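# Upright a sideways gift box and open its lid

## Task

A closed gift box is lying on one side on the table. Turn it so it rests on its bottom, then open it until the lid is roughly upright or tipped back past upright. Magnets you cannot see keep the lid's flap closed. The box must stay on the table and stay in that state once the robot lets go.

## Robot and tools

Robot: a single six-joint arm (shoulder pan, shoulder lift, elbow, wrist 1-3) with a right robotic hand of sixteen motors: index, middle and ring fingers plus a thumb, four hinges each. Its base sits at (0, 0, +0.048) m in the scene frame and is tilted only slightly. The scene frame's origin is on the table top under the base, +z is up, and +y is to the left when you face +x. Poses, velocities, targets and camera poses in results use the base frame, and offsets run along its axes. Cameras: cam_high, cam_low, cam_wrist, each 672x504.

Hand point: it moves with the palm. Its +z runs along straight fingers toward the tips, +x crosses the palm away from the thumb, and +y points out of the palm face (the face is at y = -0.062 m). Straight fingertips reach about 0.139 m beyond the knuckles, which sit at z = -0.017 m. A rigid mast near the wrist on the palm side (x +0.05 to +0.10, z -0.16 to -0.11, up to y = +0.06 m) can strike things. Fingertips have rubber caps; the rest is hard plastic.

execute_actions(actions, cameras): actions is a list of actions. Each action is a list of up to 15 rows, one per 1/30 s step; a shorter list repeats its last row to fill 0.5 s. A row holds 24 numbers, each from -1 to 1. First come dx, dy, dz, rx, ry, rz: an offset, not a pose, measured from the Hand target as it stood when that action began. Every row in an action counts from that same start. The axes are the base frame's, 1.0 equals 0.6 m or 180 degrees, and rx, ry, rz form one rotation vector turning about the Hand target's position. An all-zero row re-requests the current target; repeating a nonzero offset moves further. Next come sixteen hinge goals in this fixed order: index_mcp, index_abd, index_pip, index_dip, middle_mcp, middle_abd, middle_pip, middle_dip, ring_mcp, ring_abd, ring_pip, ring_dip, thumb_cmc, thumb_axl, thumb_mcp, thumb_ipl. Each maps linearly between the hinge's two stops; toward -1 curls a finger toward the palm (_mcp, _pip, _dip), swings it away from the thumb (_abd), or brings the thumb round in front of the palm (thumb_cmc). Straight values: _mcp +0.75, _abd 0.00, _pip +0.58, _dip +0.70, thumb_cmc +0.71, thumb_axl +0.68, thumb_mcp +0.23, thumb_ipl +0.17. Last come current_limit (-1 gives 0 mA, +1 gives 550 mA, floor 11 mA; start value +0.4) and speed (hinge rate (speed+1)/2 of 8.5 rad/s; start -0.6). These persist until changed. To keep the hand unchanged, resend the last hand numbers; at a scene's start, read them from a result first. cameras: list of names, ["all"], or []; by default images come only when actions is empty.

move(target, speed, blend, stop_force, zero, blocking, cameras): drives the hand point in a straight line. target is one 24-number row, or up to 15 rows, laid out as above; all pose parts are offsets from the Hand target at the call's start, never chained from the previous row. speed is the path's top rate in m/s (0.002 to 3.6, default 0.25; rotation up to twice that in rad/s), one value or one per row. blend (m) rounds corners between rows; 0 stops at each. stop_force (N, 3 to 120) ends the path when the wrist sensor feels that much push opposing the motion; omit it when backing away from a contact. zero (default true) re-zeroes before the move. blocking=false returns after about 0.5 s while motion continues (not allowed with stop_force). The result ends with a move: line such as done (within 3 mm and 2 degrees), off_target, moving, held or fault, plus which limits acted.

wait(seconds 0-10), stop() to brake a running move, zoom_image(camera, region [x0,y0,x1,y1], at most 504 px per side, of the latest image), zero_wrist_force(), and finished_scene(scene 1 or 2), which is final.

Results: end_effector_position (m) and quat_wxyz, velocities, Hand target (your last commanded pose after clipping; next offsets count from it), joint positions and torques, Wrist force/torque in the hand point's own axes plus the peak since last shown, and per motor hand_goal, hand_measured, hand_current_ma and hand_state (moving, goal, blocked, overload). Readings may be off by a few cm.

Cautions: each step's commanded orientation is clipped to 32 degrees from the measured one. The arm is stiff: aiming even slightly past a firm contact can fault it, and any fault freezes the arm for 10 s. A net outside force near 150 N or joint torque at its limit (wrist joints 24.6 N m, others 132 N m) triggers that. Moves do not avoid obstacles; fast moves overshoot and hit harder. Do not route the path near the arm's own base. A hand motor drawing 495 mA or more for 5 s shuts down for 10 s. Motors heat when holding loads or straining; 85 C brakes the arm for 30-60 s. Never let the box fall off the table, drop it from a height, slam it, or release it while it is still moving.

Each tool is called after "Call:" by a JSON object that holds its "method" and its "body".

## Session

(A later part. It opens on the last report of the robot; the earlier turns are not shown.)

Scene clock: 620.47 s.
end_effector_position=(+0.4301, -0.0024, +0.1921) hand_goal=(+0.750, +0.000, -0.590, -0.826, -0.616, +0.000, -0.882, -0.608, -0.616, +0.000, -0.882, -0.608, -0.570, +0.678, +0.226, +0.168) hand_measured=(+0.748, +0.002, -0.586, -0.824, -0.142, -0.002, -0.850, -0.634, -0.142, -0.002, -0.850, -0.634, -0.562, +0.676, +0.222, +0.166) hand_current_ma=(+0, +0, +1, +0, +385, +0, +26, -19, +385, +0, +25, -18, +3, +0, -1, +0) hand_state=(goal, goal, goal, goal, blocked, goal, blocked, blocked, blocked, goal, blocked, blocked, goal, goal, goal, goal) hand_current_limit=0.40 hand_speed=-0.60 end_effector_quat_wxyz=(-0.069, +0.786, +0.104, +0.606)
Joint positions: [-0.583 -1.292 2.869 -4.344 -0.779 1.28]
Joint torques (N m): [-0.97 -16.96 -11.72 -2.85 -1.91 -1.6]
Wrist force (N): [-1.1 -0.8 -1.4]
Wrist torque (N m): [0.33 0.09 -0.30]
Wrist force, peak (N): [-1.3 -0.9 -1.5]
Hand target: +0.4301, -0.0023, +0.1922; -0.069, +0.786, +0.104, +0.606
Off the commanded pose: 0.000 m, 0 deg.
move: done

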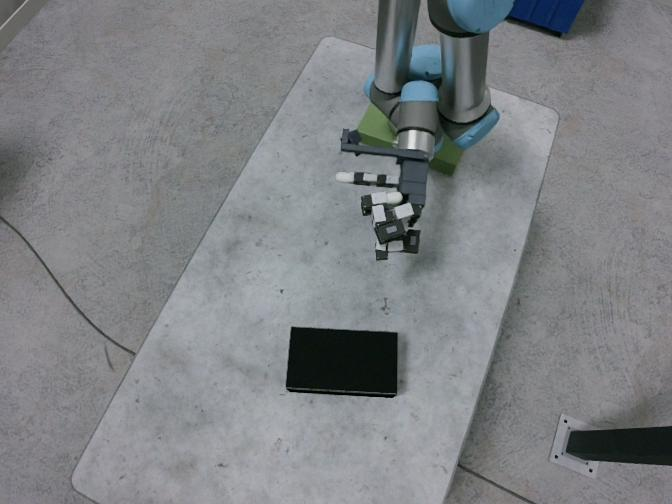

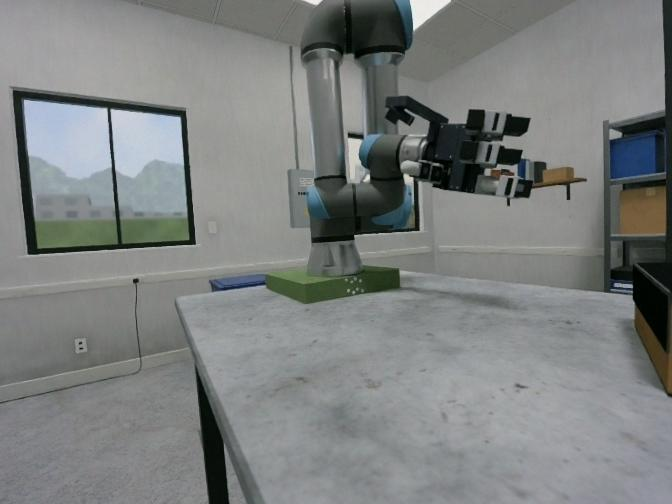

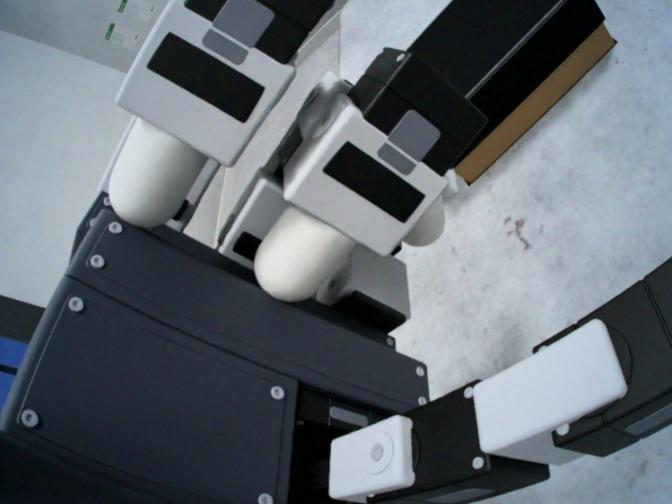

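Call:
{"method": "move", "body": {"target": [0.1385,-0.075,-0.2203,0,0,0,0.75,0,-0.591,-0.826,-0.452,0,0.431,0.551,-0.452,0,0.431,0.551,-0.571,0.678,0.226,0.168,0.4,-0.6], "speed": 0.15}}

Call:
{"method": "move", "body": {"target": [0,0,-0.082,0,0,0,0.75,0,-0.591,-0.826,-0.452,0,0.431,0.551,-0.452,0,0.431,0.551,-0.571,0.678,0.226,0.168,0.4,-0.6], "speed": 0.025, "stop_force": 3, "cameras": ["cam_high","cam_low","cam_wrist"]}}

Call:
{"method": "zoom_image", "body": {"camera": "cam_low", "region": [500, 200, 672, 400]}}

Scene clock: 625.53 s.
end_effector_position=(+0.5132, -0.0473, +0.0601) hand_goal=(+0.750, +0.000, -0.590, -0.826, -0.452, +0.000, +0.432, +0.552, -0.452, +0.000, +0.432, +0.552, -0.570, +0.678, +0.226, +0.168) hand_measured=(+0.748, +0.002, -0.586, -0.824, -0.444, +0.002, +0.430, +0.550, -0.446, +0.002, +0.430, +0.550, -0.562, +0.676, +0.222, +0.166) hand_current_ma=(+0, +0, +1, +0, +2, +0, +0, +0, +2, +0, +0, +0, +3, +0, -1, +0) hand_state=(goal, goal, goal, goal, goal, goal, goal, goal, goal, goal, goal, goal, goal, goal, goal, goal) hand_current_limit=0.40 hand_speed=-0.60 end_effector_quat_wxyz=(-0.069, +0.786, +0.104, +0.606)
Joint positions: [-0.55 -0.645 2.541 -4.675 -0.81 1.297]
Joint torques (N m): [-1.81 -25.1 -2.33 -0.1 1.43 -1.07]
Wrist force (N): [-0.9 -0.6 -1.1]
Wrist torque (N m): [0.32 0.06 -0.33]
Wrist force, peak (N): [0.2 -1.3 -2.4]
Hand target: +0.5132, -0.0473, +0.0600; -0.069, +0.786, +0.104, +0.606
Off the commanded pose: 0.000 m, 0 deg.
move: done

Scene clock: 636.93 s.
end_effector_position=(+0.5131, -0.0473, +0.0280) hand_goal=(+0.750, +0.000, -0.590, -0.826, -0.452, +0.000, +0.432, +0.552, -0.452, +0.000, +0.432, +0.552, -0.570, +0.678, +0.226, +0.168) hand_measured=(+0.748, +0.002, -0.586, -0.824, -0.446, +0.002, +0.430, +0.550, -0.446, +0.002, +0.430, +0.550, -0.562, +0.676, +0.222, +0.166) hand_current_ma=(+0, +0, +1, +0, +2, +0, +0, +0, +2, +0, +0, +0, +3, +0, -1, +0) hand_state=(goal, goal, goal, goal, goal, goal, goal, goal, goal, goal, goal, goal, goal, goal, goal, goal) hand_current_limit=0.40 hand_speed=-0.60 end_effector_quat_wxyz=(-0.069, +0.786, +0.104, +0.605)
Joint positions: [-0.55 -0.524 2.498 -4.752 -0.81 1.297]
Joint torques (N m): [-0.05 -33.97 5.04 -2.21 0.23 -0.3]
Wrist force (N): [-1.1 -0.5 -1.2]
Wrist torque (N m): [0.35 0.09 -0.33]
Wrist force, peak (N): [-2.5 -0.6 -0.7]
Hand target: +0.5131, -0.0473, +0.0280; -0.069, +0.786, +0.104, +0.605 (not the last commanded pose)
Off the commanded pose: 0.017 m, 0 deg.
FORCE FAULT: contact force on the arm reached its limit, and the arm stopped for 10 seconds. The contact can be on any part of the arm, not only on its tool. That time counts as 20 of the actions that you can send in this scene. The arm's remaining commands of this call were not run. The arm's target is now where it stood when the stop ended, not its last command. The arm accepts commands again.
move: fault

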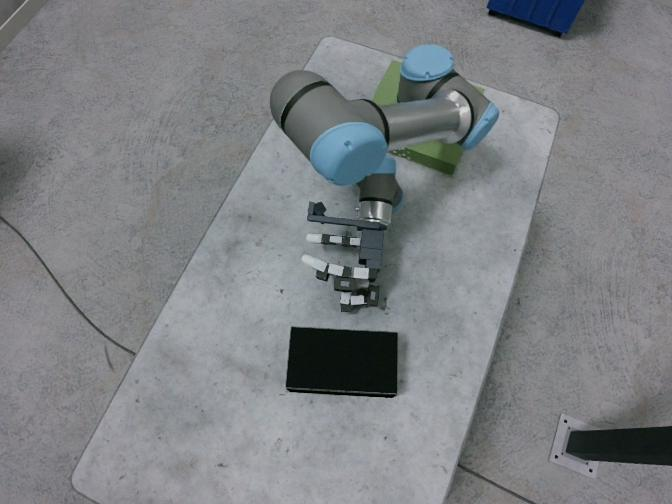

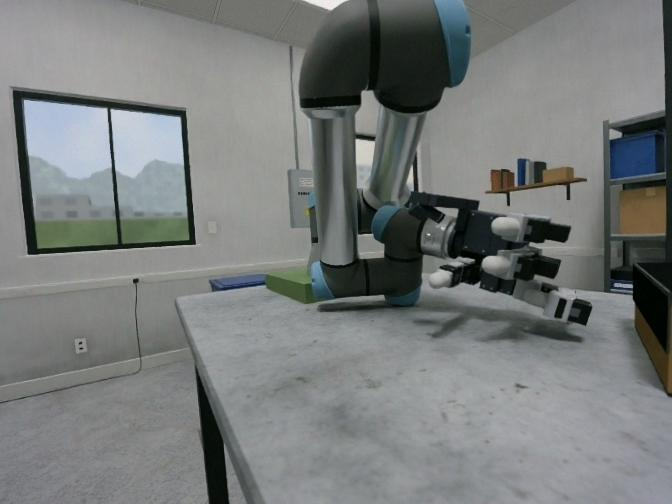

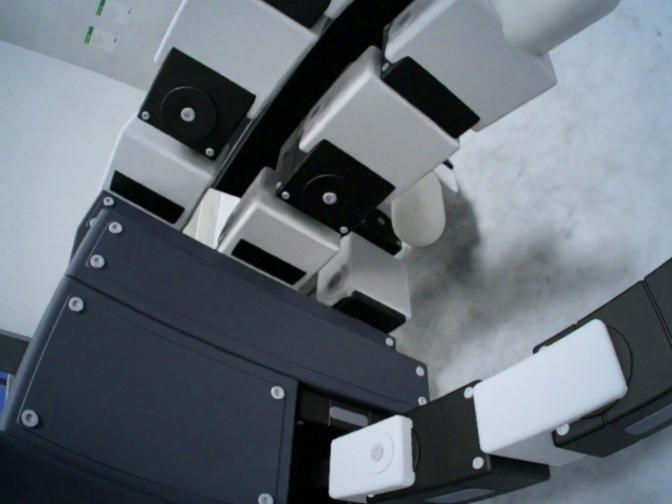

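Scaled by 2.520.

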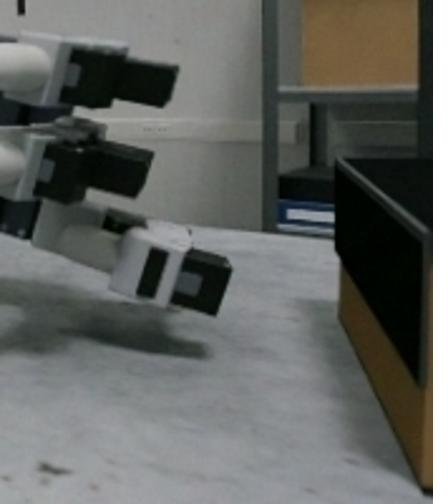

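Call:
{"method": "zoom_image", "body": {"camera": "cam_high", "region": [270, 240, 430, 420]}}

Scaled by 2.800.

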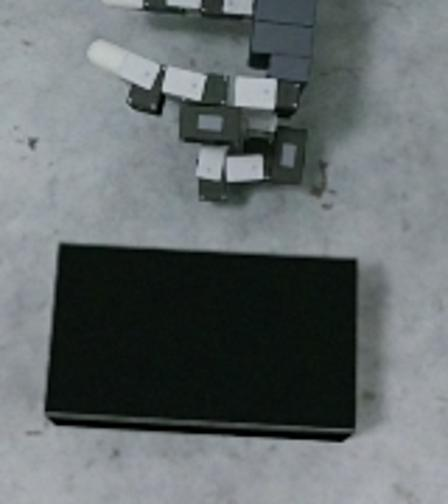

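Call:
{"method": "move", "body": {"target": [0,0,0.12,0,0,0,0.75,0,-0.591,-0.826,-0.452,0,0.431,0.551,-0.452,0,0.431,0.551,-0.571,0.678,0.226,0.168,0.4,-0.6], "speed": 0.08}}

Call:
{"method": "move", "body": {"target": [0.029,0.0085,-0.0573,-0.0263,0.0791,0,0.75,-0.533,-0.591,-0.826,-0.822,0,0.577,0.696,-0.822,0,0.577,0.696,-0.571,0.678,0.226,0.168,0.4,-0.6], "speed": 0.15, "cameras": ["cam_high","cam_low","cam_wrist"]}}

Call:
{"method": "zoom_image", "body": {"camera": "cam_low", "region": [440, 160, 672, 400]}}

Scene clock: 659.73 s.
end_effector_position=(+0.5131, -0.0473, +0.0999) hand_goal=(+0.750, +0.000, -0.590, -0.826, -0.452, +0.000, +0.432, +0.552, -0.452, +0.000, +0.432, +0.552, -0.570, +0.678, +0.226, +0.168) hand_measured=(+0.748, +0.002, -0.586, -0.824, -0.446, +0.002, +0.430, +0.550, -0.446, +0.002, +0.430, +0.550, -0.562, +0.676, +0.222, +0.166) hand_current_ma=(+0, +0, +1, +0, +2, +0, +0, +0, +2, +0, +0, +0, +3, +0, -1, +0) hand_state=(goal, goal, goal, goal, goal, goal, goal, goal, goal, goal, goal, goal, goal, goal, goal, goal) hand_current_limit=0.40 hand_speed=-0.60 end_effector_quat_wxyz=(-0.069, +0.786, +0.104, +0.605)
Joint positions: [-0.55 -0.811 2.584 -4.55 -0.81 1.297]
Joint torques (N m): [10.33 -37.61 -7.19 -2.42 -0.23 -1.51]
Wrist force (N): [-1.0 -0.5 -1.6]
Wrist torque (N m): [0.39 0.08 -0.25]
Wrist force, peak (N): [-2.0 -0.5 -0.9]
Hand target: +0.5131, -0.0473, +0.1000; -0.069, +0.786, +0.104, +0.605
Off the commanded pose: 0.000 m, 0 deg.
move: done

Scene clock: 661.07 s.
end_effector_position=(+0.5306, -0.0421, +0.0658) hand_goal=(+0.750, -0.532, -0.590, -0.826, -0.822, +0.000, +0.578, +0.696, -0.822, +0.000, +0.578, +0.696, -0.570, +0.678, +0.226, +0.168) hand_measured=(+0.748, -0.524, -0.588, -0.824, -0.814, +0.002, +0.576, +0.694, -0.814, +0.002, +0.576, +0.694, -0.562, +0.676, +0.222, +0.166) hand_current_ma=(+0, +2, +0, +0, +3, +0, +0, +0, +3, +0, +0, +0, +3, +0, -1, +0) hand_state=(goal, goal, goal, goal, goal, goal, goal, goal, goal, goal, goal, goal, goal, goal, goal, goal) hand_current_limit=0.40 hand_speed=-0.60 end_effector_quat_wxyz=(-0.049, +0.857, +0.119, +0.499)
Joint positions: [-0.43 -0.951 2.542 -4.102 -1.005 1.157]
Joint torques (N m): [-14.93 -19.29 5.39 -0.87 0.47 0.26]
Wrist force (N): [-1.1 -0.3 -1.2]
Wrist torque (N m): [0.39 0.08 -0.35]
Wrist force, peak (N): [-1.0 -0.4 -1.8]
Hand target: +0.5305, -0.0422, +0.0656; -0.049, +0.857, +0.119, +0.498
Off the commanded pose: 0.000 m, 0 deg.
move: done

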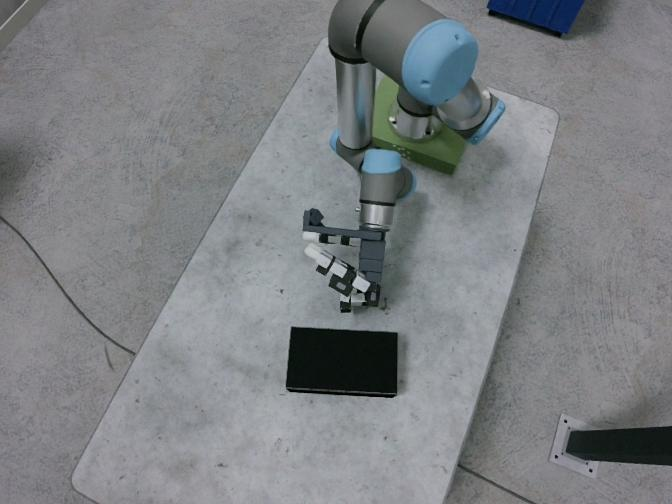

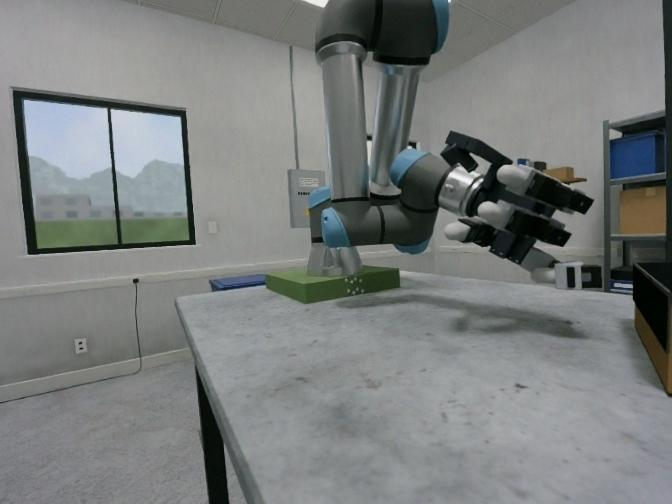

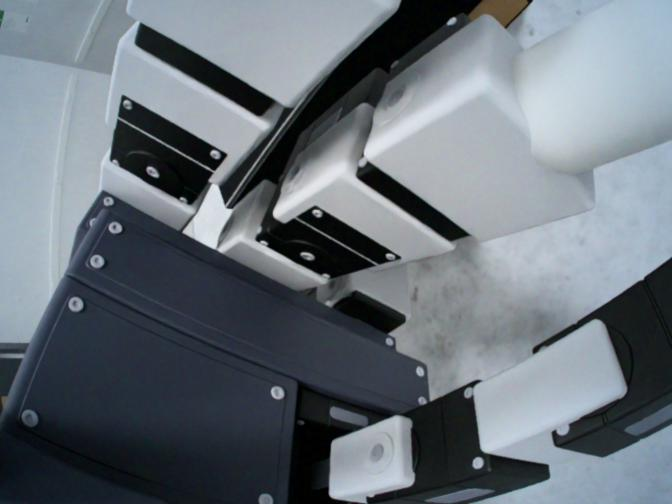

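Scaled by 2.100.

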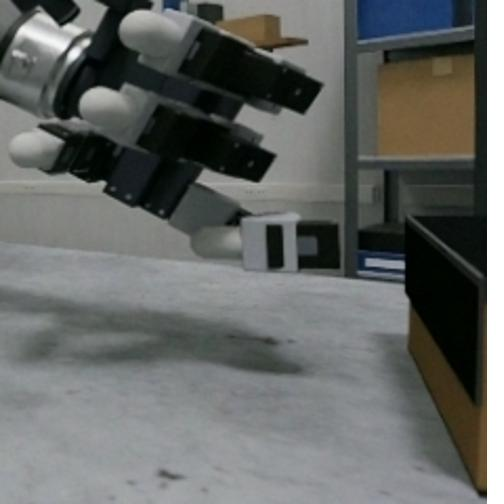

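Call:
{"method": "move", "body": {"target": [0,0,-0.08,0,0,0,0.75,-0.533,-0.591,-0.826,-0.822,0,0.577,0.696,-0.822,0,0.577,0.696,-0.571,0.678,0.226,0.168,0.4,-0.6], "speed": 0.1}}

Call:
{"method": "move", "body": {"target": [0,0,-0.0273,0,0,0,0.75,-0.533,-0.591,-0.826,-0.822,0,0.577,0.696,-0.822,0,0.577,0.696,-0.571,0.678,0.226,0.168,0.4,-0.6], "speed": 0.02, "stop_force": 3}}

Call:
{"method": "move", "body": {"target": [0.0538,0.0179,0,0,0,0,0.75,-0.533,-0.591,-0.826,-0.822,0,0.577,0.696,-0.822,0,0.577,0.696,-0.571,0.678,0.226,0.168,0.4,-0.6], "speed": 0.03, "stop_force": 3, "cameras": ["cam_high","cam_low","cam_wrist"]}}

Call:
{"method": "zoom_image", "body": {"camera": "cam_low", "region": [540, 220, 672, 400]}}

Scene clock: 666.70 s.
end_effector_position=(+0.5306, -0.0423, +0.0177) hand_goal=(+0.750, -0.532, -0.590, -0.826, -0.822, +0.000, +0.578, +0.696, -0.822, +0.000, +0.578, +0.696, -0.570, +0.678, +0.226, +0.168) hand_measured=(+0.748, -0.524, -0.588, -0.824, -0.814, +0.002, +0.576, +0.694, -0.814, +0.002, +0.576, +0.694, -0.562, +0.676, +0.222, +0.166) hand_current_ma=(+0, +2, +0, +0, +3, +0, +0, +0, +3, +0, +0, +0, +3, +0, -1, +0) hand_state=(goal, goal, goal, goal, goal, goal, goal, goal, goal, goal, goal, goal, goal, goal, goal, goal) hand_current_limit=0.40 hand_speed=-0.60 end_effector_quat_wxyz=(-0.049, +0.857, +0.119, +0.499)
Joint positions: [-0.43 -0.756 2.507 -4.261 -1.005 1.157]
Joint torques (N m): [10.18 -25.63 7.86 -3.11 1.65 0.14]
Wrist force (N): [-1.0 -0.5 -1.0]
Wrist torque (N m): [0.35 0.06 -0.36]
Wrist force, peak (N): [-2.1 -0.5 -0.5]
Hand target: +0.5305, -0.0422, +0.0176; -0.049, +0.857, +0.119, +0.498
Off the commanded pose: 0.000 m, 0 deg.
move: done

Scene clock: 668.20 s.
end_effector_position=(+0.5305, -0.0422, +0.0043) hand_goal=(+0.750, -0.532, -0.590, -0.826, -0.822, +0.000, +0.578, +0.696, -0.822, +0.000, +0.578, +0.696, -0.570, +0.678, +0.226, +0.168) hand_measured=(+0.752, -0.524, -0.588, -0.824, -0.814, +0.002, +0.576, +0.694, -0.814, +0.002, +0.576, +0.694, -0.562, +0.676, +0.222, +0.166) hand_current_ma=(+0, +2, +0, +0, +3, +0, +0, +0, +3, +0, +0, +0, +3, +0, -1, +0) hand_state=(goal, goal, goal, goal, goal, goal, goal, goal, goal, goal, goal, goal, goal, goal, goal, goal) hand_current_limit=0.40 hand_speed=-0.60 end_effector_quat_wxyz=(-0.049, +0.857, +0.119, +0.498)
Joint positions: [-0.43 -0.705 2.493 -4.299 -1.005 1.157]
Joint torques (N m): [12.05 -27.15 9.07 -4.42 1.59 -1.67]
Wrist force (N): [-0.2 0.0 -1.3]
Wrist torque (N m): [0.40 0.12 -0.25]
Wrist force, peak (N): [11.2 4.5 -9.5]
Hand target: +0.5305, -0.0422, +0.0042; -0.049, +0.857, +0.119, +0.498 (not the last commanded pose)
Off the commanded pose: 0.003 m, 0 deg.
move: contact

Scene clock: 670.43 s.
end_effector_position=(+0.5628, -0.0315, +0.0042) hand_goal=(+0.750, -0.532, -0.590, -0.826, -0.822, +0.000, +0.578, +0.696, -0.822, +0.000, +0.578, +0.696, -0.570, +0.678, +0.226, +0.168) hand_measured=(+0.752, -0.524, -0.588, -0.824, -0.814, +0.002, +0.576, +0.694, -0.814, +0.002, +0.576, +0.694, -0.562, +0.676, +0.222, +0.166) hand_current_ma=(+0, +2, +0, +0, +3, +0, +0, +0, +3, +0, +0, +0, +3, +0, -1, +0) hand_state=(goal, goal, goal, goal, goal, goal, goal, goal, goal, goal, goal, goal, goal, goal, goal, goal) hand_current_limit=0.40 hand_speed=-0.60 end_effector_quat_wxyz=(-0.049, +0.857, +0.119, +0.498)
Joint positions: [-0.359 -0.722 2.402 -4.216 -1.063 1.205]
Joint torques (N m): [-14.36 -28.02 6.22 -4.68 2.31 -1.67]
Wrist force (N): [-1.5 0.0 -1.1]
Wrist torque (N m): [0.42 0.14 -0.30]
Wrist force, peak (N): [-0.4 0.1 -2.4]
Hand target: +0.5628, -0.0315, +0.0042; -0.049, +0.857, +0.119, +0.498
Off the commanded pose: 0.000 m, 0 deg.
move: done

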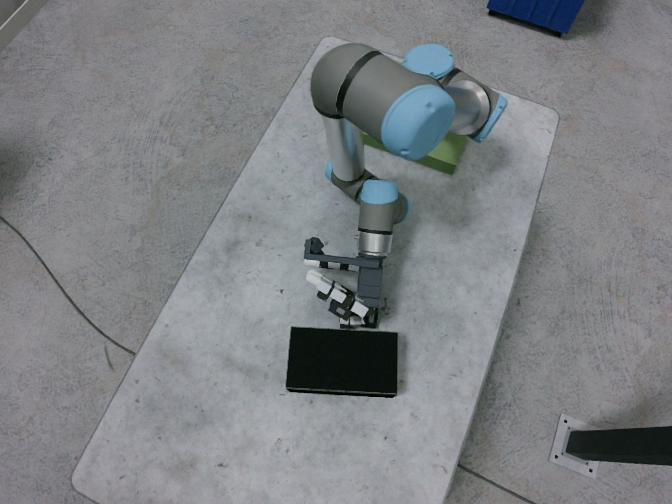

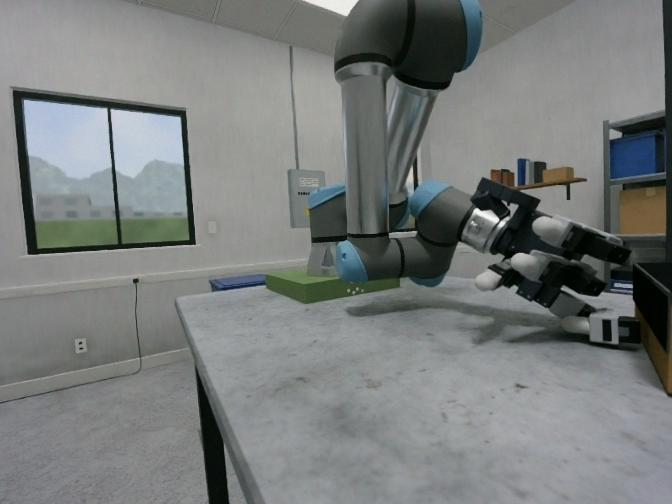

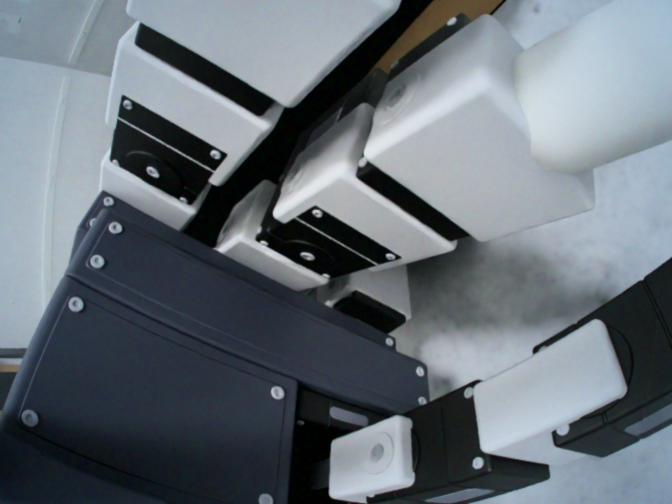

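Scaled by 2.800.

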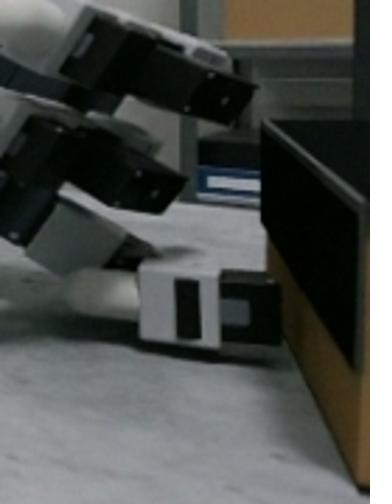

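Call:
{"method": "zoom_image", "body": {"camera": "cam_low", "region": [622, 255, 672, 400]}}

Scaled by 3.476.

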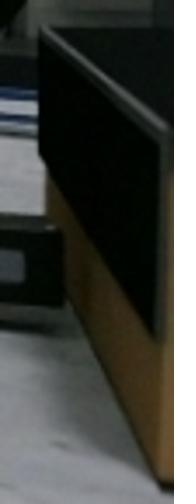

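Call:
{"method": "move", "body": {"target": [0.019,0.0063,0,0,0,0,0.75,-0.533,-0.591,-0.826,-0.822,0,0.577,0.696,-0.822,0,0.577,0.696,-0.571,0.678,0.226,0.168,0.4,-0.6], "speed": 0.012, "stop_force": 3, "cameras": ["cam_low"]}}

Call:
{"method": "zoom_image", "body": {"camera": "cam_low", "region": [612, 255, 672, 400]}}

Scene clock: 687.30 s.
end_effector_position=(+0.5742, -0.0277, +0.0042) hand_goal=(+0.750, -0.532, -0.590, -0.826, -0.822, +0.000, +0.578, +0.696, -0.822, +0.000, +0.578, +0.696, -0.570, +0.678, +0.226, +0.168) hand_measured=(+0.748, -0.524, -0.594, -0.824, -0.814, +0.002, +0.576, +0.694, -0.814, +0.002, +0.576, +0.694, -0.562, +0.676, +0.222, +0.166) hand_current_ma=(+0, +2, -1, +0, +3, +0, +0, +0, +3, +0, +0, +0, +3, +0, -1, +0) hand_state=(goal, goal, goal, goal, goal, goal, goal, goal, goal, goal, goal, goal, goal, goal, goal, goal) hand_current_limit=0.40 hand_speed=-0.60 end_effector_quat_wxyz=(-0.049, +0.857, +0.119, +0.498)
Joint positions: [-0.337 -0.724 2.37 -4.187 -1.081 1.219]
Joint torques (N m): [-13.75 -42.08 6.28 -4.69 1.58 -1.76]
Wrist force (N): [-1.3 -0.1 -1.5]
Wrist torque (N m): [0.41 0.09 -0.32]
Wrist force, peak (N): [-1.9 0.1 -1.8]
Hand target: +0.5742, -0.0277, +0.0042; -0.049, +0.857, +0.119, +0.498
Off the commanded pose: 0.000 m, 0 deg.
move: done
Images, in order (width x height): cam_low 672x504.

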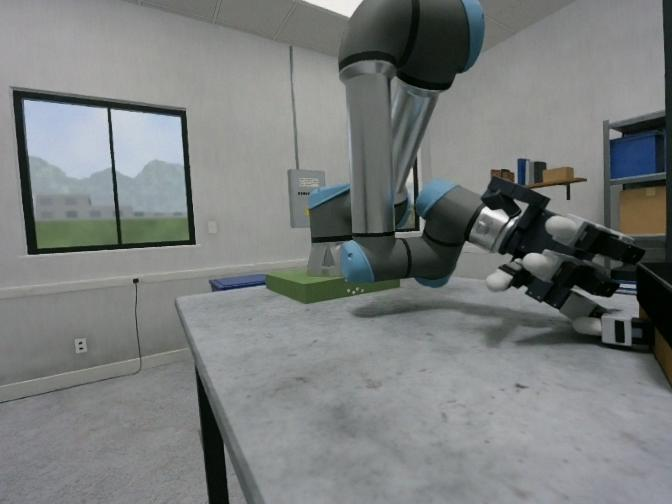

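Scaled by 3.476.

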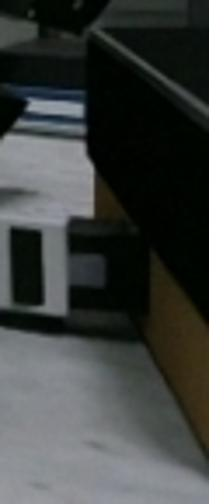

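Call:
{"method": "move", "body": {"target": [0.0063,0.0021,0,0,0,0,0.75,-0.533,-0.591,-0.826,-0.822,0,0.577,0.696,-0.822,0,0.577,0.696,-0.571,0.678,0.226,0.168,0.4,-0.6], "speed": 0.012}}

Call:
{"method": "move", "body": {"target": [0,0,0.03,0,0,0,0.75,-0.533,-0.591,-0.826,-0.822,0,0.577,0.696,-0.822,0,0.577,0.696,-0.571,0.678,0.226,0.168,0.4,-0.6], "speed": 0.01, "stop_force": 3, "cameras": ["cam_low"]}}

Call:
{"method": "zoom_image", "body": {"camera": "cam_low", "region": [592, 235, 672, 400]}}

Scene clock: 690.00 s.
end_effector_position=(+0.5781, -0.0264, +0.0042) hand_goal=(+0.750, -0.532, -0.590, -0.826, -0.822, +0.000, +0.578, +0.696, -0.822, +0.000, +0.578, +0.696, -0.570, +0.678, +0.226, +0.168) hand_measured=(+0.746, -0.524, -0.594, -0.824, -0.814, +0.002, +0.576, +0.694, -0.814, +0.002, +0.576, +0.694, -0.562, +0.676, +0.222, +0.166) hand_current_ma=(-1, +2, -1, +0, +3, +0, +0, +0, +3, +0, +0, +0, +3, +0, -1, +0) hand_state=(goal, goal, goal, goal, goal, goal, goal, goal, goal, goal, goal, goal, goal, goal, goal, goal) hand_current_limit=0.40 hand_speed=-0.60 end_effector_quat_wxyz=(-0.049, +0.857, +0.119, +0.498)
Joint positions: [-0.33 -0.725 2.359 -4.178 -1.087 1.224]
Joint torques (N m): [4.75 -48.54 -0.33 -2.52 -0.73 0.3]
Wrist force (N): [-1.7 -0.1 -1.7]
Wrist torque (N m): [0.41 0.08 -0.35]
Wrist force, peak (N): [-2.0 0.0 -1.9]
Hand target: +0.5780, -0.0264, +0.0042; -0.049, +0.857, +0.119, +0.498
Off the commanded pose: 0.000 m, 0 deg.
move: done

Scene clock: 692.73 s.
end_effector_position=(+0.5780, -0.0264, +0.0222) hand_goal=(+0.750, -0.532, -0.590, -0.826, -0.822, +0.000, +0.578, +0.696, -0.822, +0.000, +0.578, +0.696, -0.570, +0.678, +0.226, +0.168) hand_measured=(+0.750, -0.524, -0.592, -0.824, -0.814, +0.002, +0.576, +0.694, -0.814, +0.002, +0.576, +0.694, -0.562, +0.676, +0.222, +0.166) hand_current_ma=(+0, +2, +0, +0, +3, +0, +0, +0, +3, +0, +0, +0, +3, +0, -1, +0) hand_state=(goal, goal, goal, goal, goal, goal, goal, goal, goal, goal, goal, goal, goal, goal, goal, goal) hand_current_limit=0.40 hand_speed=-0.60 end_effector_quat_wxyz=(-0.049, +0.857, +0.119, +0.498)
Joint positions: [-0.33 -0.786 2.375 -4.133 -1.087 1.224]
Joint torques (N m): [-12.88 -24.56 -10.92 -4.69 2.24 -1.7]
Wrist force (N): [-1.4 0.0 -1.6]
Wrist torque (N m): [0.43 0.11 -0.35]
Wrist force, peak (N): [-1.8 -0.2 -1.9]
Hand target: +0.5780, -0.0264, +0.0222; -0.049, +0.857, +0.119, +0.498
Off the commanded pose: 0.000 m, 0 deg.
move: done
Images, in order (width x height): cam_low 672x504.

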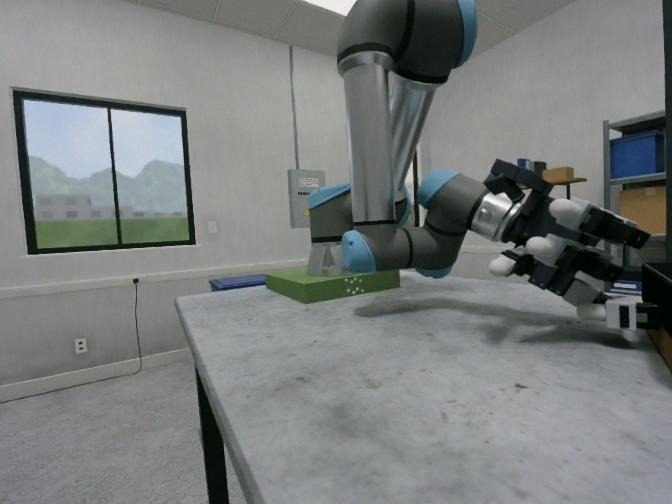

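Scaled by 3.055.

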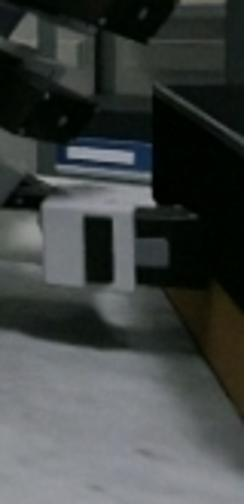

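Call:
{"method": "move", "body": {"target": [0,0,-0.029,0,0,0,0.75,-0.533,-0.591,-0.826,-0.822,0,0.577,0.696,-0.822,0,0.577,0.696,-0.571,0.678,0.226,0.168,0.4,-0.6], "speed": 0.03, "stop_force": 3}}

Call:
{"method": "move", "body": {"target": [0.0158,0.0053,0,0,0,0,0.75,-0.533,-0.591,-0.826,-0.822,0,0.577,0.696,-0.822,0,0.577,0.696,-0.571,0.678,0.226,0.168,0.4,-0.6], "speed": 0.015, "stop_force": 3, "cameras": ["cam_low","cam_high"]}}

Call:
{"method": "zoom_image", "body": {"camera": "cam_low", "region": [592, 235, 672, 400]}}

Scene clock: 696.50 s.
end_effector_position=(+0.5780, -0.0264, +0.0048) hand_goal=(+0.750, -0.532, -0.590, -0.826, -0.822, +0.000, +0.578, +0.696, -0.822, +0.000, +0.578, +0.696, -0.570, +0.678, +0.226, +0.168) hand_measured=(+0.750, -0.524, -0.592, -0.824, -0.814, +0.002, +0.576, +0.694, -0.814, +0.002, +0.576, +0.694, -0.562, +0.676, +0.222, +0.166) hand_current_ma=(+0, +1, +0, +0, +3, +0, +0, +0, +3, +0, +0, +0, +3, +0, -1, +0) hand_state=(goal, goal, goal, goal, goal, goal, goal, goal, goal, goal, goal, goal, goal, goal, goal, goal) hand_current_limit=0.40 hand_speed=-0.60 end_effector_quat_wxyz=(-0.049, +0.857, +0.119, +0.498)
Joint positions: [-0.33 -0.727 2.36 -4.177 -1.087 1.224]
Joint torques (N m): [-11.01 -49.09 4.37 -0.57 1.74 0.91]
Wrist force (N): [-1.2 -0.2 -1.2]
Wrist torque (N m): [0.40 0.12 -0.32]
Wrist force, peak (N): [-1.5 0.1 -1.7]
Hand target: +0.5780, -0.0264, +0.0048; -0.049, +0.857, +0.119, +0.498
Off the commanded pose: 0.000 m, 0 deg.
move: done

Scene clock: 698.27 s.
end_effector_position=(+0.5875, -0.0232, +0.0048) hand_goal=(+0.750, -0.532, -0.590, -0.826, -0.822, +0.000, +0.578, +0.696, -0.822, +0.000, +0.578, +0.696, -0.570, +0.678, +0.226, +0.168) hand_measured=(+0.750, -0.520, -0.592, -0.824, -0.814, +0.002, +0.576, +0.694, -0.814, +0.002, +0.576, +0.694, -0.562, +0.676, +0.222, +0.166) hand_current_ma=(+0, +3, +0, +0, +3, +0, +0, +0, +3, +0, +0, +0, +3, +0, -1, +0) hand_state=(goal, goal, goal, goal, goal, goal, goal, goal, goal, goal, goal, goal, goal, goal, goal, goal) hand_current_limit=0.40 hand_speed=-0.60 end_effector_quat_wxyz=(-0.049, +0.857, +0.119, +0.498)
Joint positions: [-0.313 -0.728 2.333 -4.154 -1.101 1.234]
Joint torques (N m): [-14.47 -48.37 5.19 -5.04 1.64 -1.8]
Wrist force (N): [-2.2 -0.1 -0.8]
Wrist torque (N m): [0.39 0.07 -0.37]
Wrist force, peak (N): [-2.5 -0.5 -1.0]
Hand target: +0.5875, -0.0232, +0.0048; -0.049, +0.857, +0.119, +0.498
Off the commanded pose: 0.000 m, 0 deg.
move: done
Images, in order (width x height): cam_high 672x504, cam_low 672x504.

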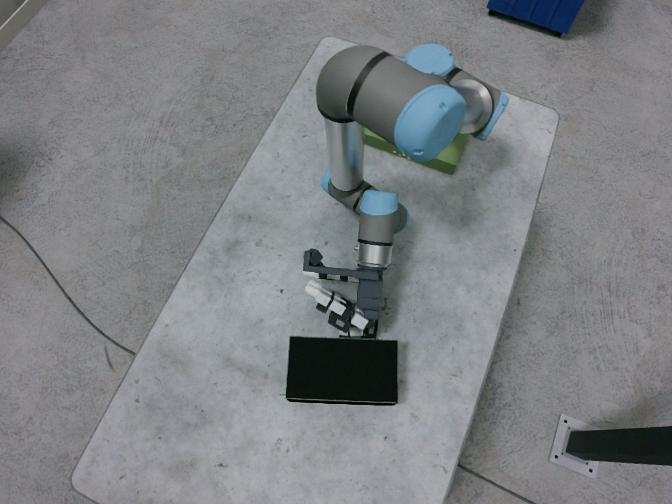

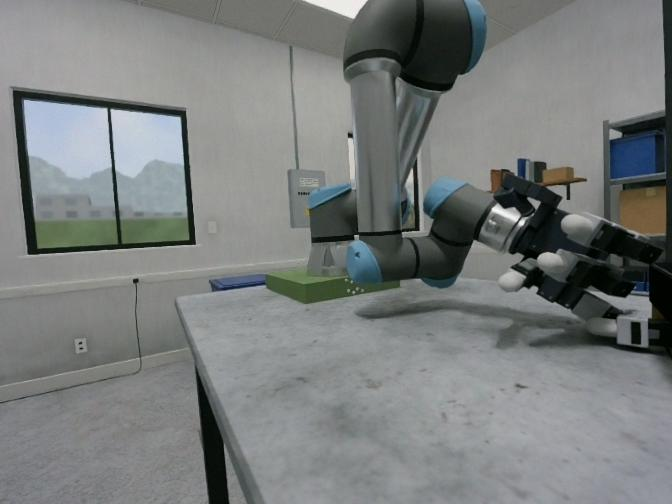

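Scaled by 3.055.

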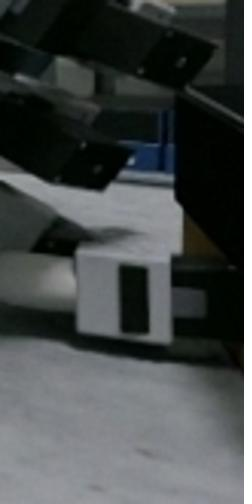

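Call:
{"method": "move", "body": {"target": [0.0032,0.001,0.03,0,0,0,0.75,-0.533,-0.591,-0.826,-0.822,0,0.577,0.696,-0.822,0,0.577,0.696,-0.571,0.678,0.226,0.168,0.4,-0.6], "speed": 0.01, "stop_force": 3, "cameras": ["cam_low","cam_high"]}}

Call:
{"method": "zoom_image", "body": {"camera": "cam_low", "region": [592, 215, 672, 400]}}

Scene clock: 703.10 s.
end_effector_position=(+0.5894, -0.0226, +0.0228) hand_goal=(+0.750, -0.532, -0.590, -0.826, -0.822, +0.000, +0.578, +0.696, -0.822, +0.000, +0.578, +0.696, -0.570, +0.678, +0.226, +0.168) hand_measured=(+0.748, -0.524, -0.594, -0.824, -0.814, +0.002, +0.576, +0.694, -0.814, +0.002, +0.576, +0.694, -0.562, +0.676, +0.222, +0.166) hand_current_ma=(+0, +2, -1, +0, +3, +0, +0, +0, +3, +0, +0, +0, +3, +0, -1, +0) hand_state=(goal, goal, goal, goal, goal, goal, goal, goal, goal, goal, goal, goal, goal, goal, goal, goal) hand_current_limit=0.40 hand_speed=-0.60 end_effector_quat_wxyz=(-0.049, +0.857, +0.119, +0.498)
Joint positions: [-0.31 -0.787 2.342 -4.105 -1.104 1.236]
Joint torques (N m): [8.85 -26.39 -8.72 -4.79 -0.92 0.08]
Wrist force (N): [-1.4 0.0 -1.7]
Wrist torque (N m): [0.42 0.09 -0.35]
Wrist force, peak (N): [-1.8 -0.1 -2.1]
Hand target: +0.5894, -0.0226, +0.0228; -0.049, +0.857, +0.119, +0.498
Off the commanded pose: 0.000 m, 0 deg.
move: done
Images, in order (width x height): cam_high 672x504, cam_low 672x504.

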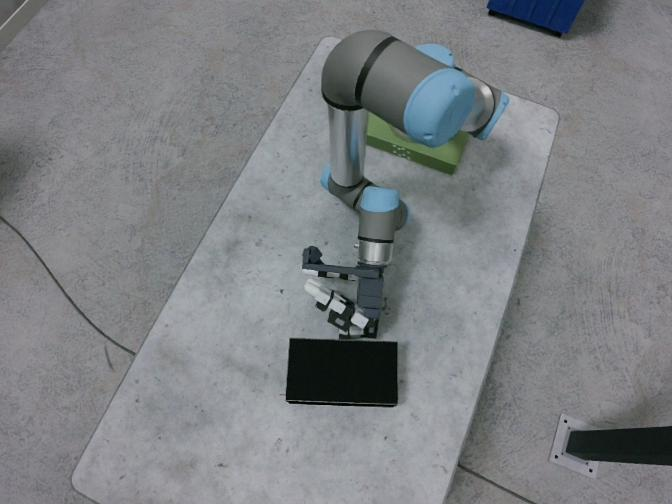

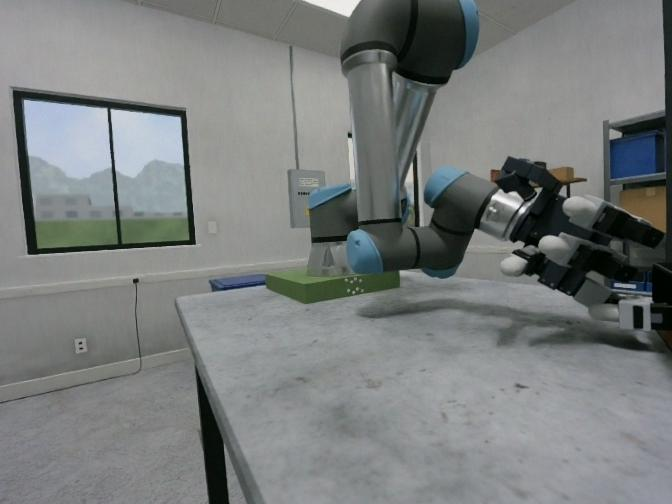

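Scaled by 2.724.

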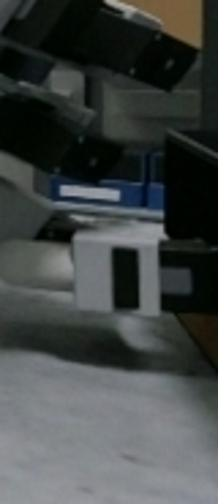

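Call:
{"method": "move", "body": {"target": [-0.0585,-0.0195,0,0,0,0,0.75,-0.533,-0.328,-1.0,-0.9,0,0.577,0.696,-0.9,0,0.577,0.696,-0.571,0.678,0.226,0.168,0.4,-0.6], "speed": 0.08}}

Call:
{"method": "move", "body": {"target": [0,0,-0.03,0,0,0,0.75,-0.533,-0.328,-1.0,-0.9,0,0.577,0.696,-0.9,0,0.577,0.696,-0.571,0.678,0.226,0.168,0.4,-0.6], "speed": 0.025, "stop_force": 3}}

Call:
{"method": "move", "body": {"target": [0.0585,0.0195,0,0,0,0,0.75,-0.533,-0.328,-1.0,-0.9,0,0.577,0.696,-0.9,0,0.577,0.696,-0.571,0.678,0.226,0.168,0.4,-0.6], "speed": 0.02, "stop_force": 3, "cameras": ["cam_low","cam_high","cam_wrist"]}}

Call:
{"method": "zoom_image", "body": {"camera": "cam_low", "region": [592, 215, 672, 400]}}

Scene clock: 708.60 s.
end_effector_position=(+0.5543, -0.0344, +0.0228) hand_goal=(+0.750, -0.532, -0.328, -1.000, -0.900, +0.000, +0.578, +0.696, -0.900, +0.000, +0.578, +0.696, -0.570, +0.678, +0.226, +0.168) hand_measured=(+0.748, -0.524, -0.332, -0.998, -0.888, +0.002, +0.576, +0.694, -0.888, +0.002, +0.578, +0.694, -0.562, +0.676, +0.222, +0.166) hand_current_ma=(+0, +2, +0, +0, +5, +0, +0, +0, +5, +0, +0, +0, +3, +0, -1, +0) hand_state=(goal, goal, goal, goal, goal, goal, goal, goal, goal, goal, goal, goal, goal, goal, goal, goal) hand_current_limit=0.40 hand_speed=-0.60 end_effector_quat_wxyz=(-0.049, +0.857, +0.119, +0.498)
Joint positions: [-0.377 -0.786 2.443 -4.187 -1.049 1.194]
Joint torques (N m): [12.73 -27.91 -1.75 -1.35 -1.58 0.56]
Wrist force (N): [-1.3 0.1 -1.2]
Wrist torque (N m): [0.43 0.13 -0.34]
Wrist force, peak (N): [-1.5 0.0 -2.1]
Hand target: +0.5543, -0.0343, +0.0228; -0.049, +0.857, +0.119, +0.498
Off the commanded pose: 0.000 m, 0 deg.
move: done

Scene clock: 710.20 s.
end_effector_position=(+0.5543, -0.0343, +0.0048) hand_goal=(+0.750, -0.532, -0.328, -1.000, -0.900, +0.000, +0.578, +0.696, -0.900, +0.000, +0.578, +0.696, -0.570, +0.678, +0.226, +0.168) hand_measured=(+0.748, -0.524, -0.332, -0.998, -0.888, +0.002, +0.576, +0.694, -0.888, +0.002, +0.578, +0.694, -0.562, +0.676, +0.222, +0.166) hand_current_ma=(+0, +2, +0, +0, +5, +0, +0, +0, +5, +0, +0, +0, +3, +0, -1, +0) hand_state=(goal, goal, goal, goal, goal, goal, goal, goal, goal, goal, goal, goal, goal, goal, goal, goal) hand_current_limit=0.40 hand_speed=-0.60 end_effector_quat_wxyz=(-0.049, +0.857, +0.119, +0.498)
Joint positions: [-0.377 -0.721 2.427 -4.235 -1.049 1.193]
Joint torques (N m): [14.23 -46.95 6.71 -0.62 -1.29 0.16]
Wrist force (N): [-1.3 -0.2 -1.1]
Wrist torque (N m): [0.39 0.12 -0.36]
Wrist force, peak (N): [-1.6 0.0 -1.2]
Hand target: +0.5543, -0.0343, +0.0048; -0.049, +0.857, +0.119, +0.498
Off the commanded pose: 0.000 m, 0 deg.
move: done

Scene clock: 713.10 s.
end_effector_position=(+0.5894, -0.0226, +0.0048) hand_goal=(+0.750, -0.532, -0.328, -1.000, -0.900, +0.000, +0.578, +0.696, -0.900, +0.000, +0.578, +0.696, -0.570, +0.678, +0.226, +0.168) hand_measured=(+0.750, -0.518, -0.332, -0.998, -0.888, +0.002, +0.576, +0.694, -0.888, +0.002, +0.578, +0.694, -0.562, +0.676, +0.222, +0.166) hand_current_ma=(+0, +4, +0, +0, +5, +0, +0, +0, +5, +0, +0, +0, +3, +0, -1, +0) hand_state=(goal, goal, goal, goal, goal, goal, goal, goal, goal, goal, goal, goal, goal, goal, goal, goal) hand_current_limit=0.40 hand_speed=-0.60 end_effector_quat_wxyz=(-0.049, +0.857, +0.119, +0.498)
Joint positions: [-0.31 -0.728 2.327 -4.149 -1.104 1.236]
Joint torques (N m): [-14.69 -48.7 4.57 -4.84 2.12 -1.67]
Wrist force (N): [-1.8 -0.3 -0.7]
Wrist torque (N m): [0.35 0.09 -0.37]
Wrist force, peak (N): [-2.4 -0.4 -1.2]
Hand target: +0.5894, -0.0226, +0.0048; -0.049, +0.857, +0.119, +0.498
Off the commanded pose: 0.000 m, 0 deg.
move: done

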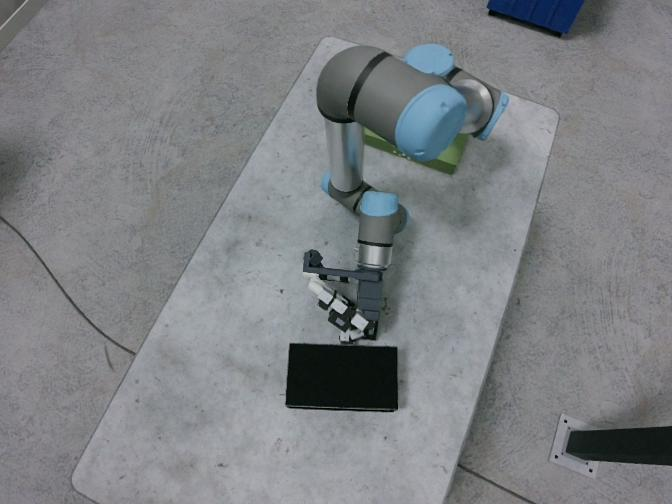

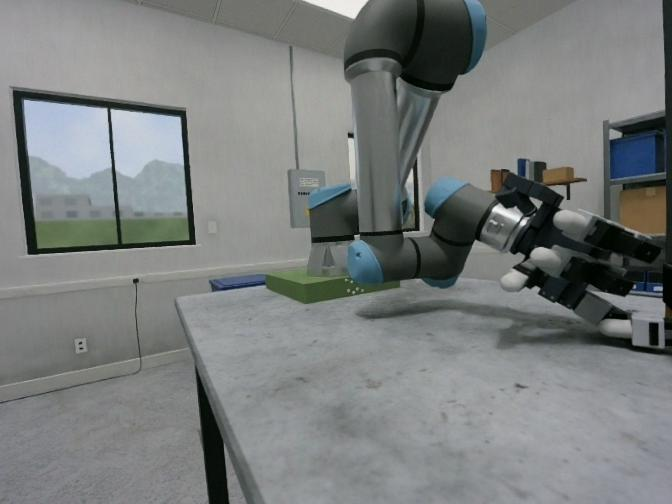

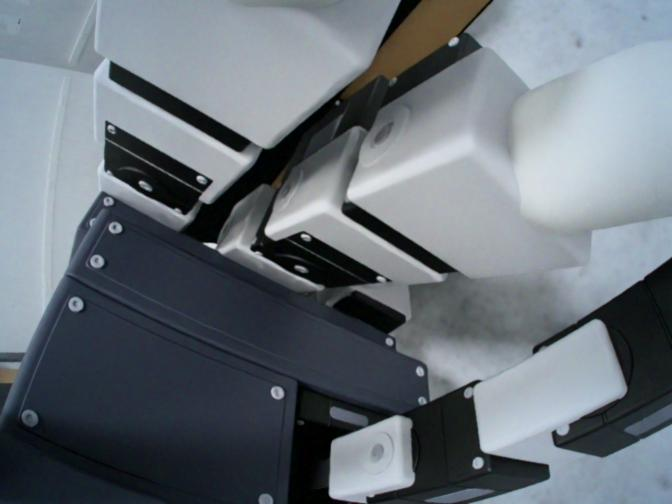

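Scaled by 2.724.

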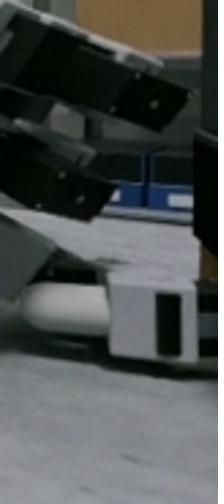

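Call:
{"method": "move", "body": {"target": [0.0016,0.0005,0.03,0,0,0,0.75,-0.533,-0.328,-1.0,-0.9,0,0.577,0.696,-0.9,0,0.577,0.696,-0.571,0.678,0.226,0.168,0.4,-0.6], "speed": 0.01, "stop_force": 3, "cameras": ["cam_low","cam_high"]}}

Call:
{"method": "zoom_image", "body": {"camera": "cam_low", "region": [592, 215, 672, 400]}}

Scene clock: 717.07 s.
end_effector_position=(+0.5903, -0.0223, +0.0228) hand_goal=(+0.750, -0.532, -0.328, -1.000, -0.900, +0.000, +0.578, +0.696, -0.900, +0.000, +0.578, +0.696, -0.570, +0.678, +0.226, +0.168) hand_measured=(+0.748, -0.522, -0.330, -0.998, -0.888, +0.002, +0.576, +0.694, -0.888, +0.002, +0.578, +0.694, -0.562, +0.676, +0.222, +0.166) hand_current_ma=(+0, +3, +0, +0, +5, +0, +0, +0, +5, +0, +0, +0, +3, +0, -1, +0) hand_state=(goal, goal, goal, goal, goal, goal, goal, goal, goal, goal, goal, goal, goal, goal, goal, goal) hand_current_limit=0.40 hand_speed=-0.60 end_effector_quat_wxyz=(-0.049, +0.857, +0.119, +0.498)
Joint positions: [-0.309 -0.786 2.34 -4.103 -1.105 1.237]
Joint torques (N m): [11.45 -26.53 -9.57 -4.78 -1.46 0.54]
Wrist force (N): [-1.4 0.0 -1.7]
Wrist torque (N m): [0.43 0.10 -0.36]
Wrist force, peak (N): [-2.0 0.1 -1.9]
Hand target: +0.5903, -0.0223, +0.0228; -0.049, +0.857, +0.119, +0.498
Off the commanded pose: 0.000 m, 0 deg.
move: done
Images, in order (width x height): cam_high 672x504, cam_low 672x504.

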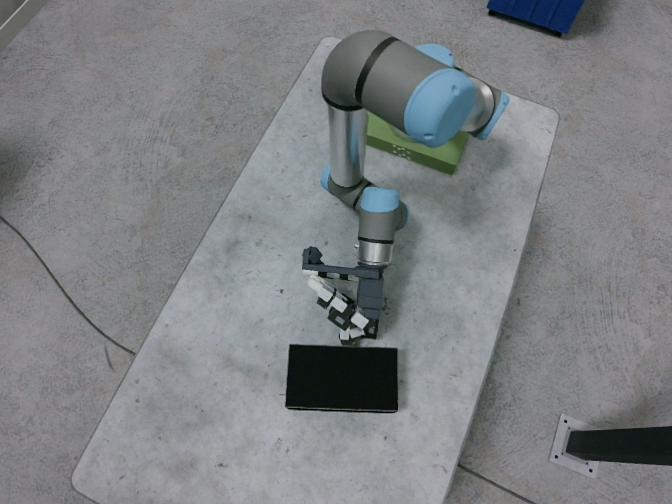

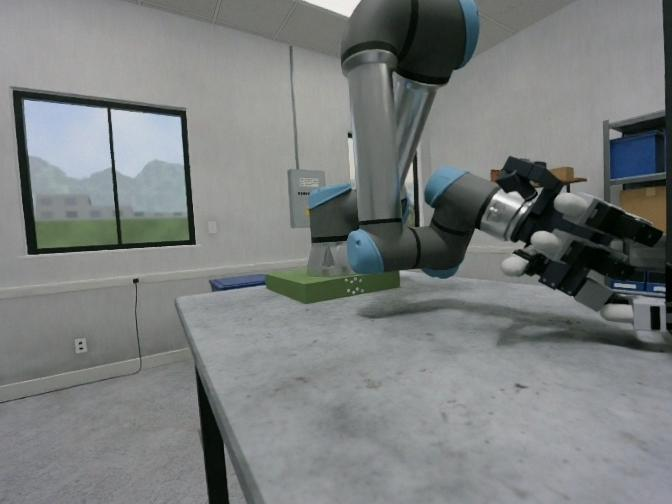

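Scaled by 2.724.

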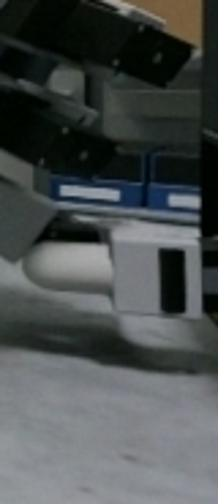

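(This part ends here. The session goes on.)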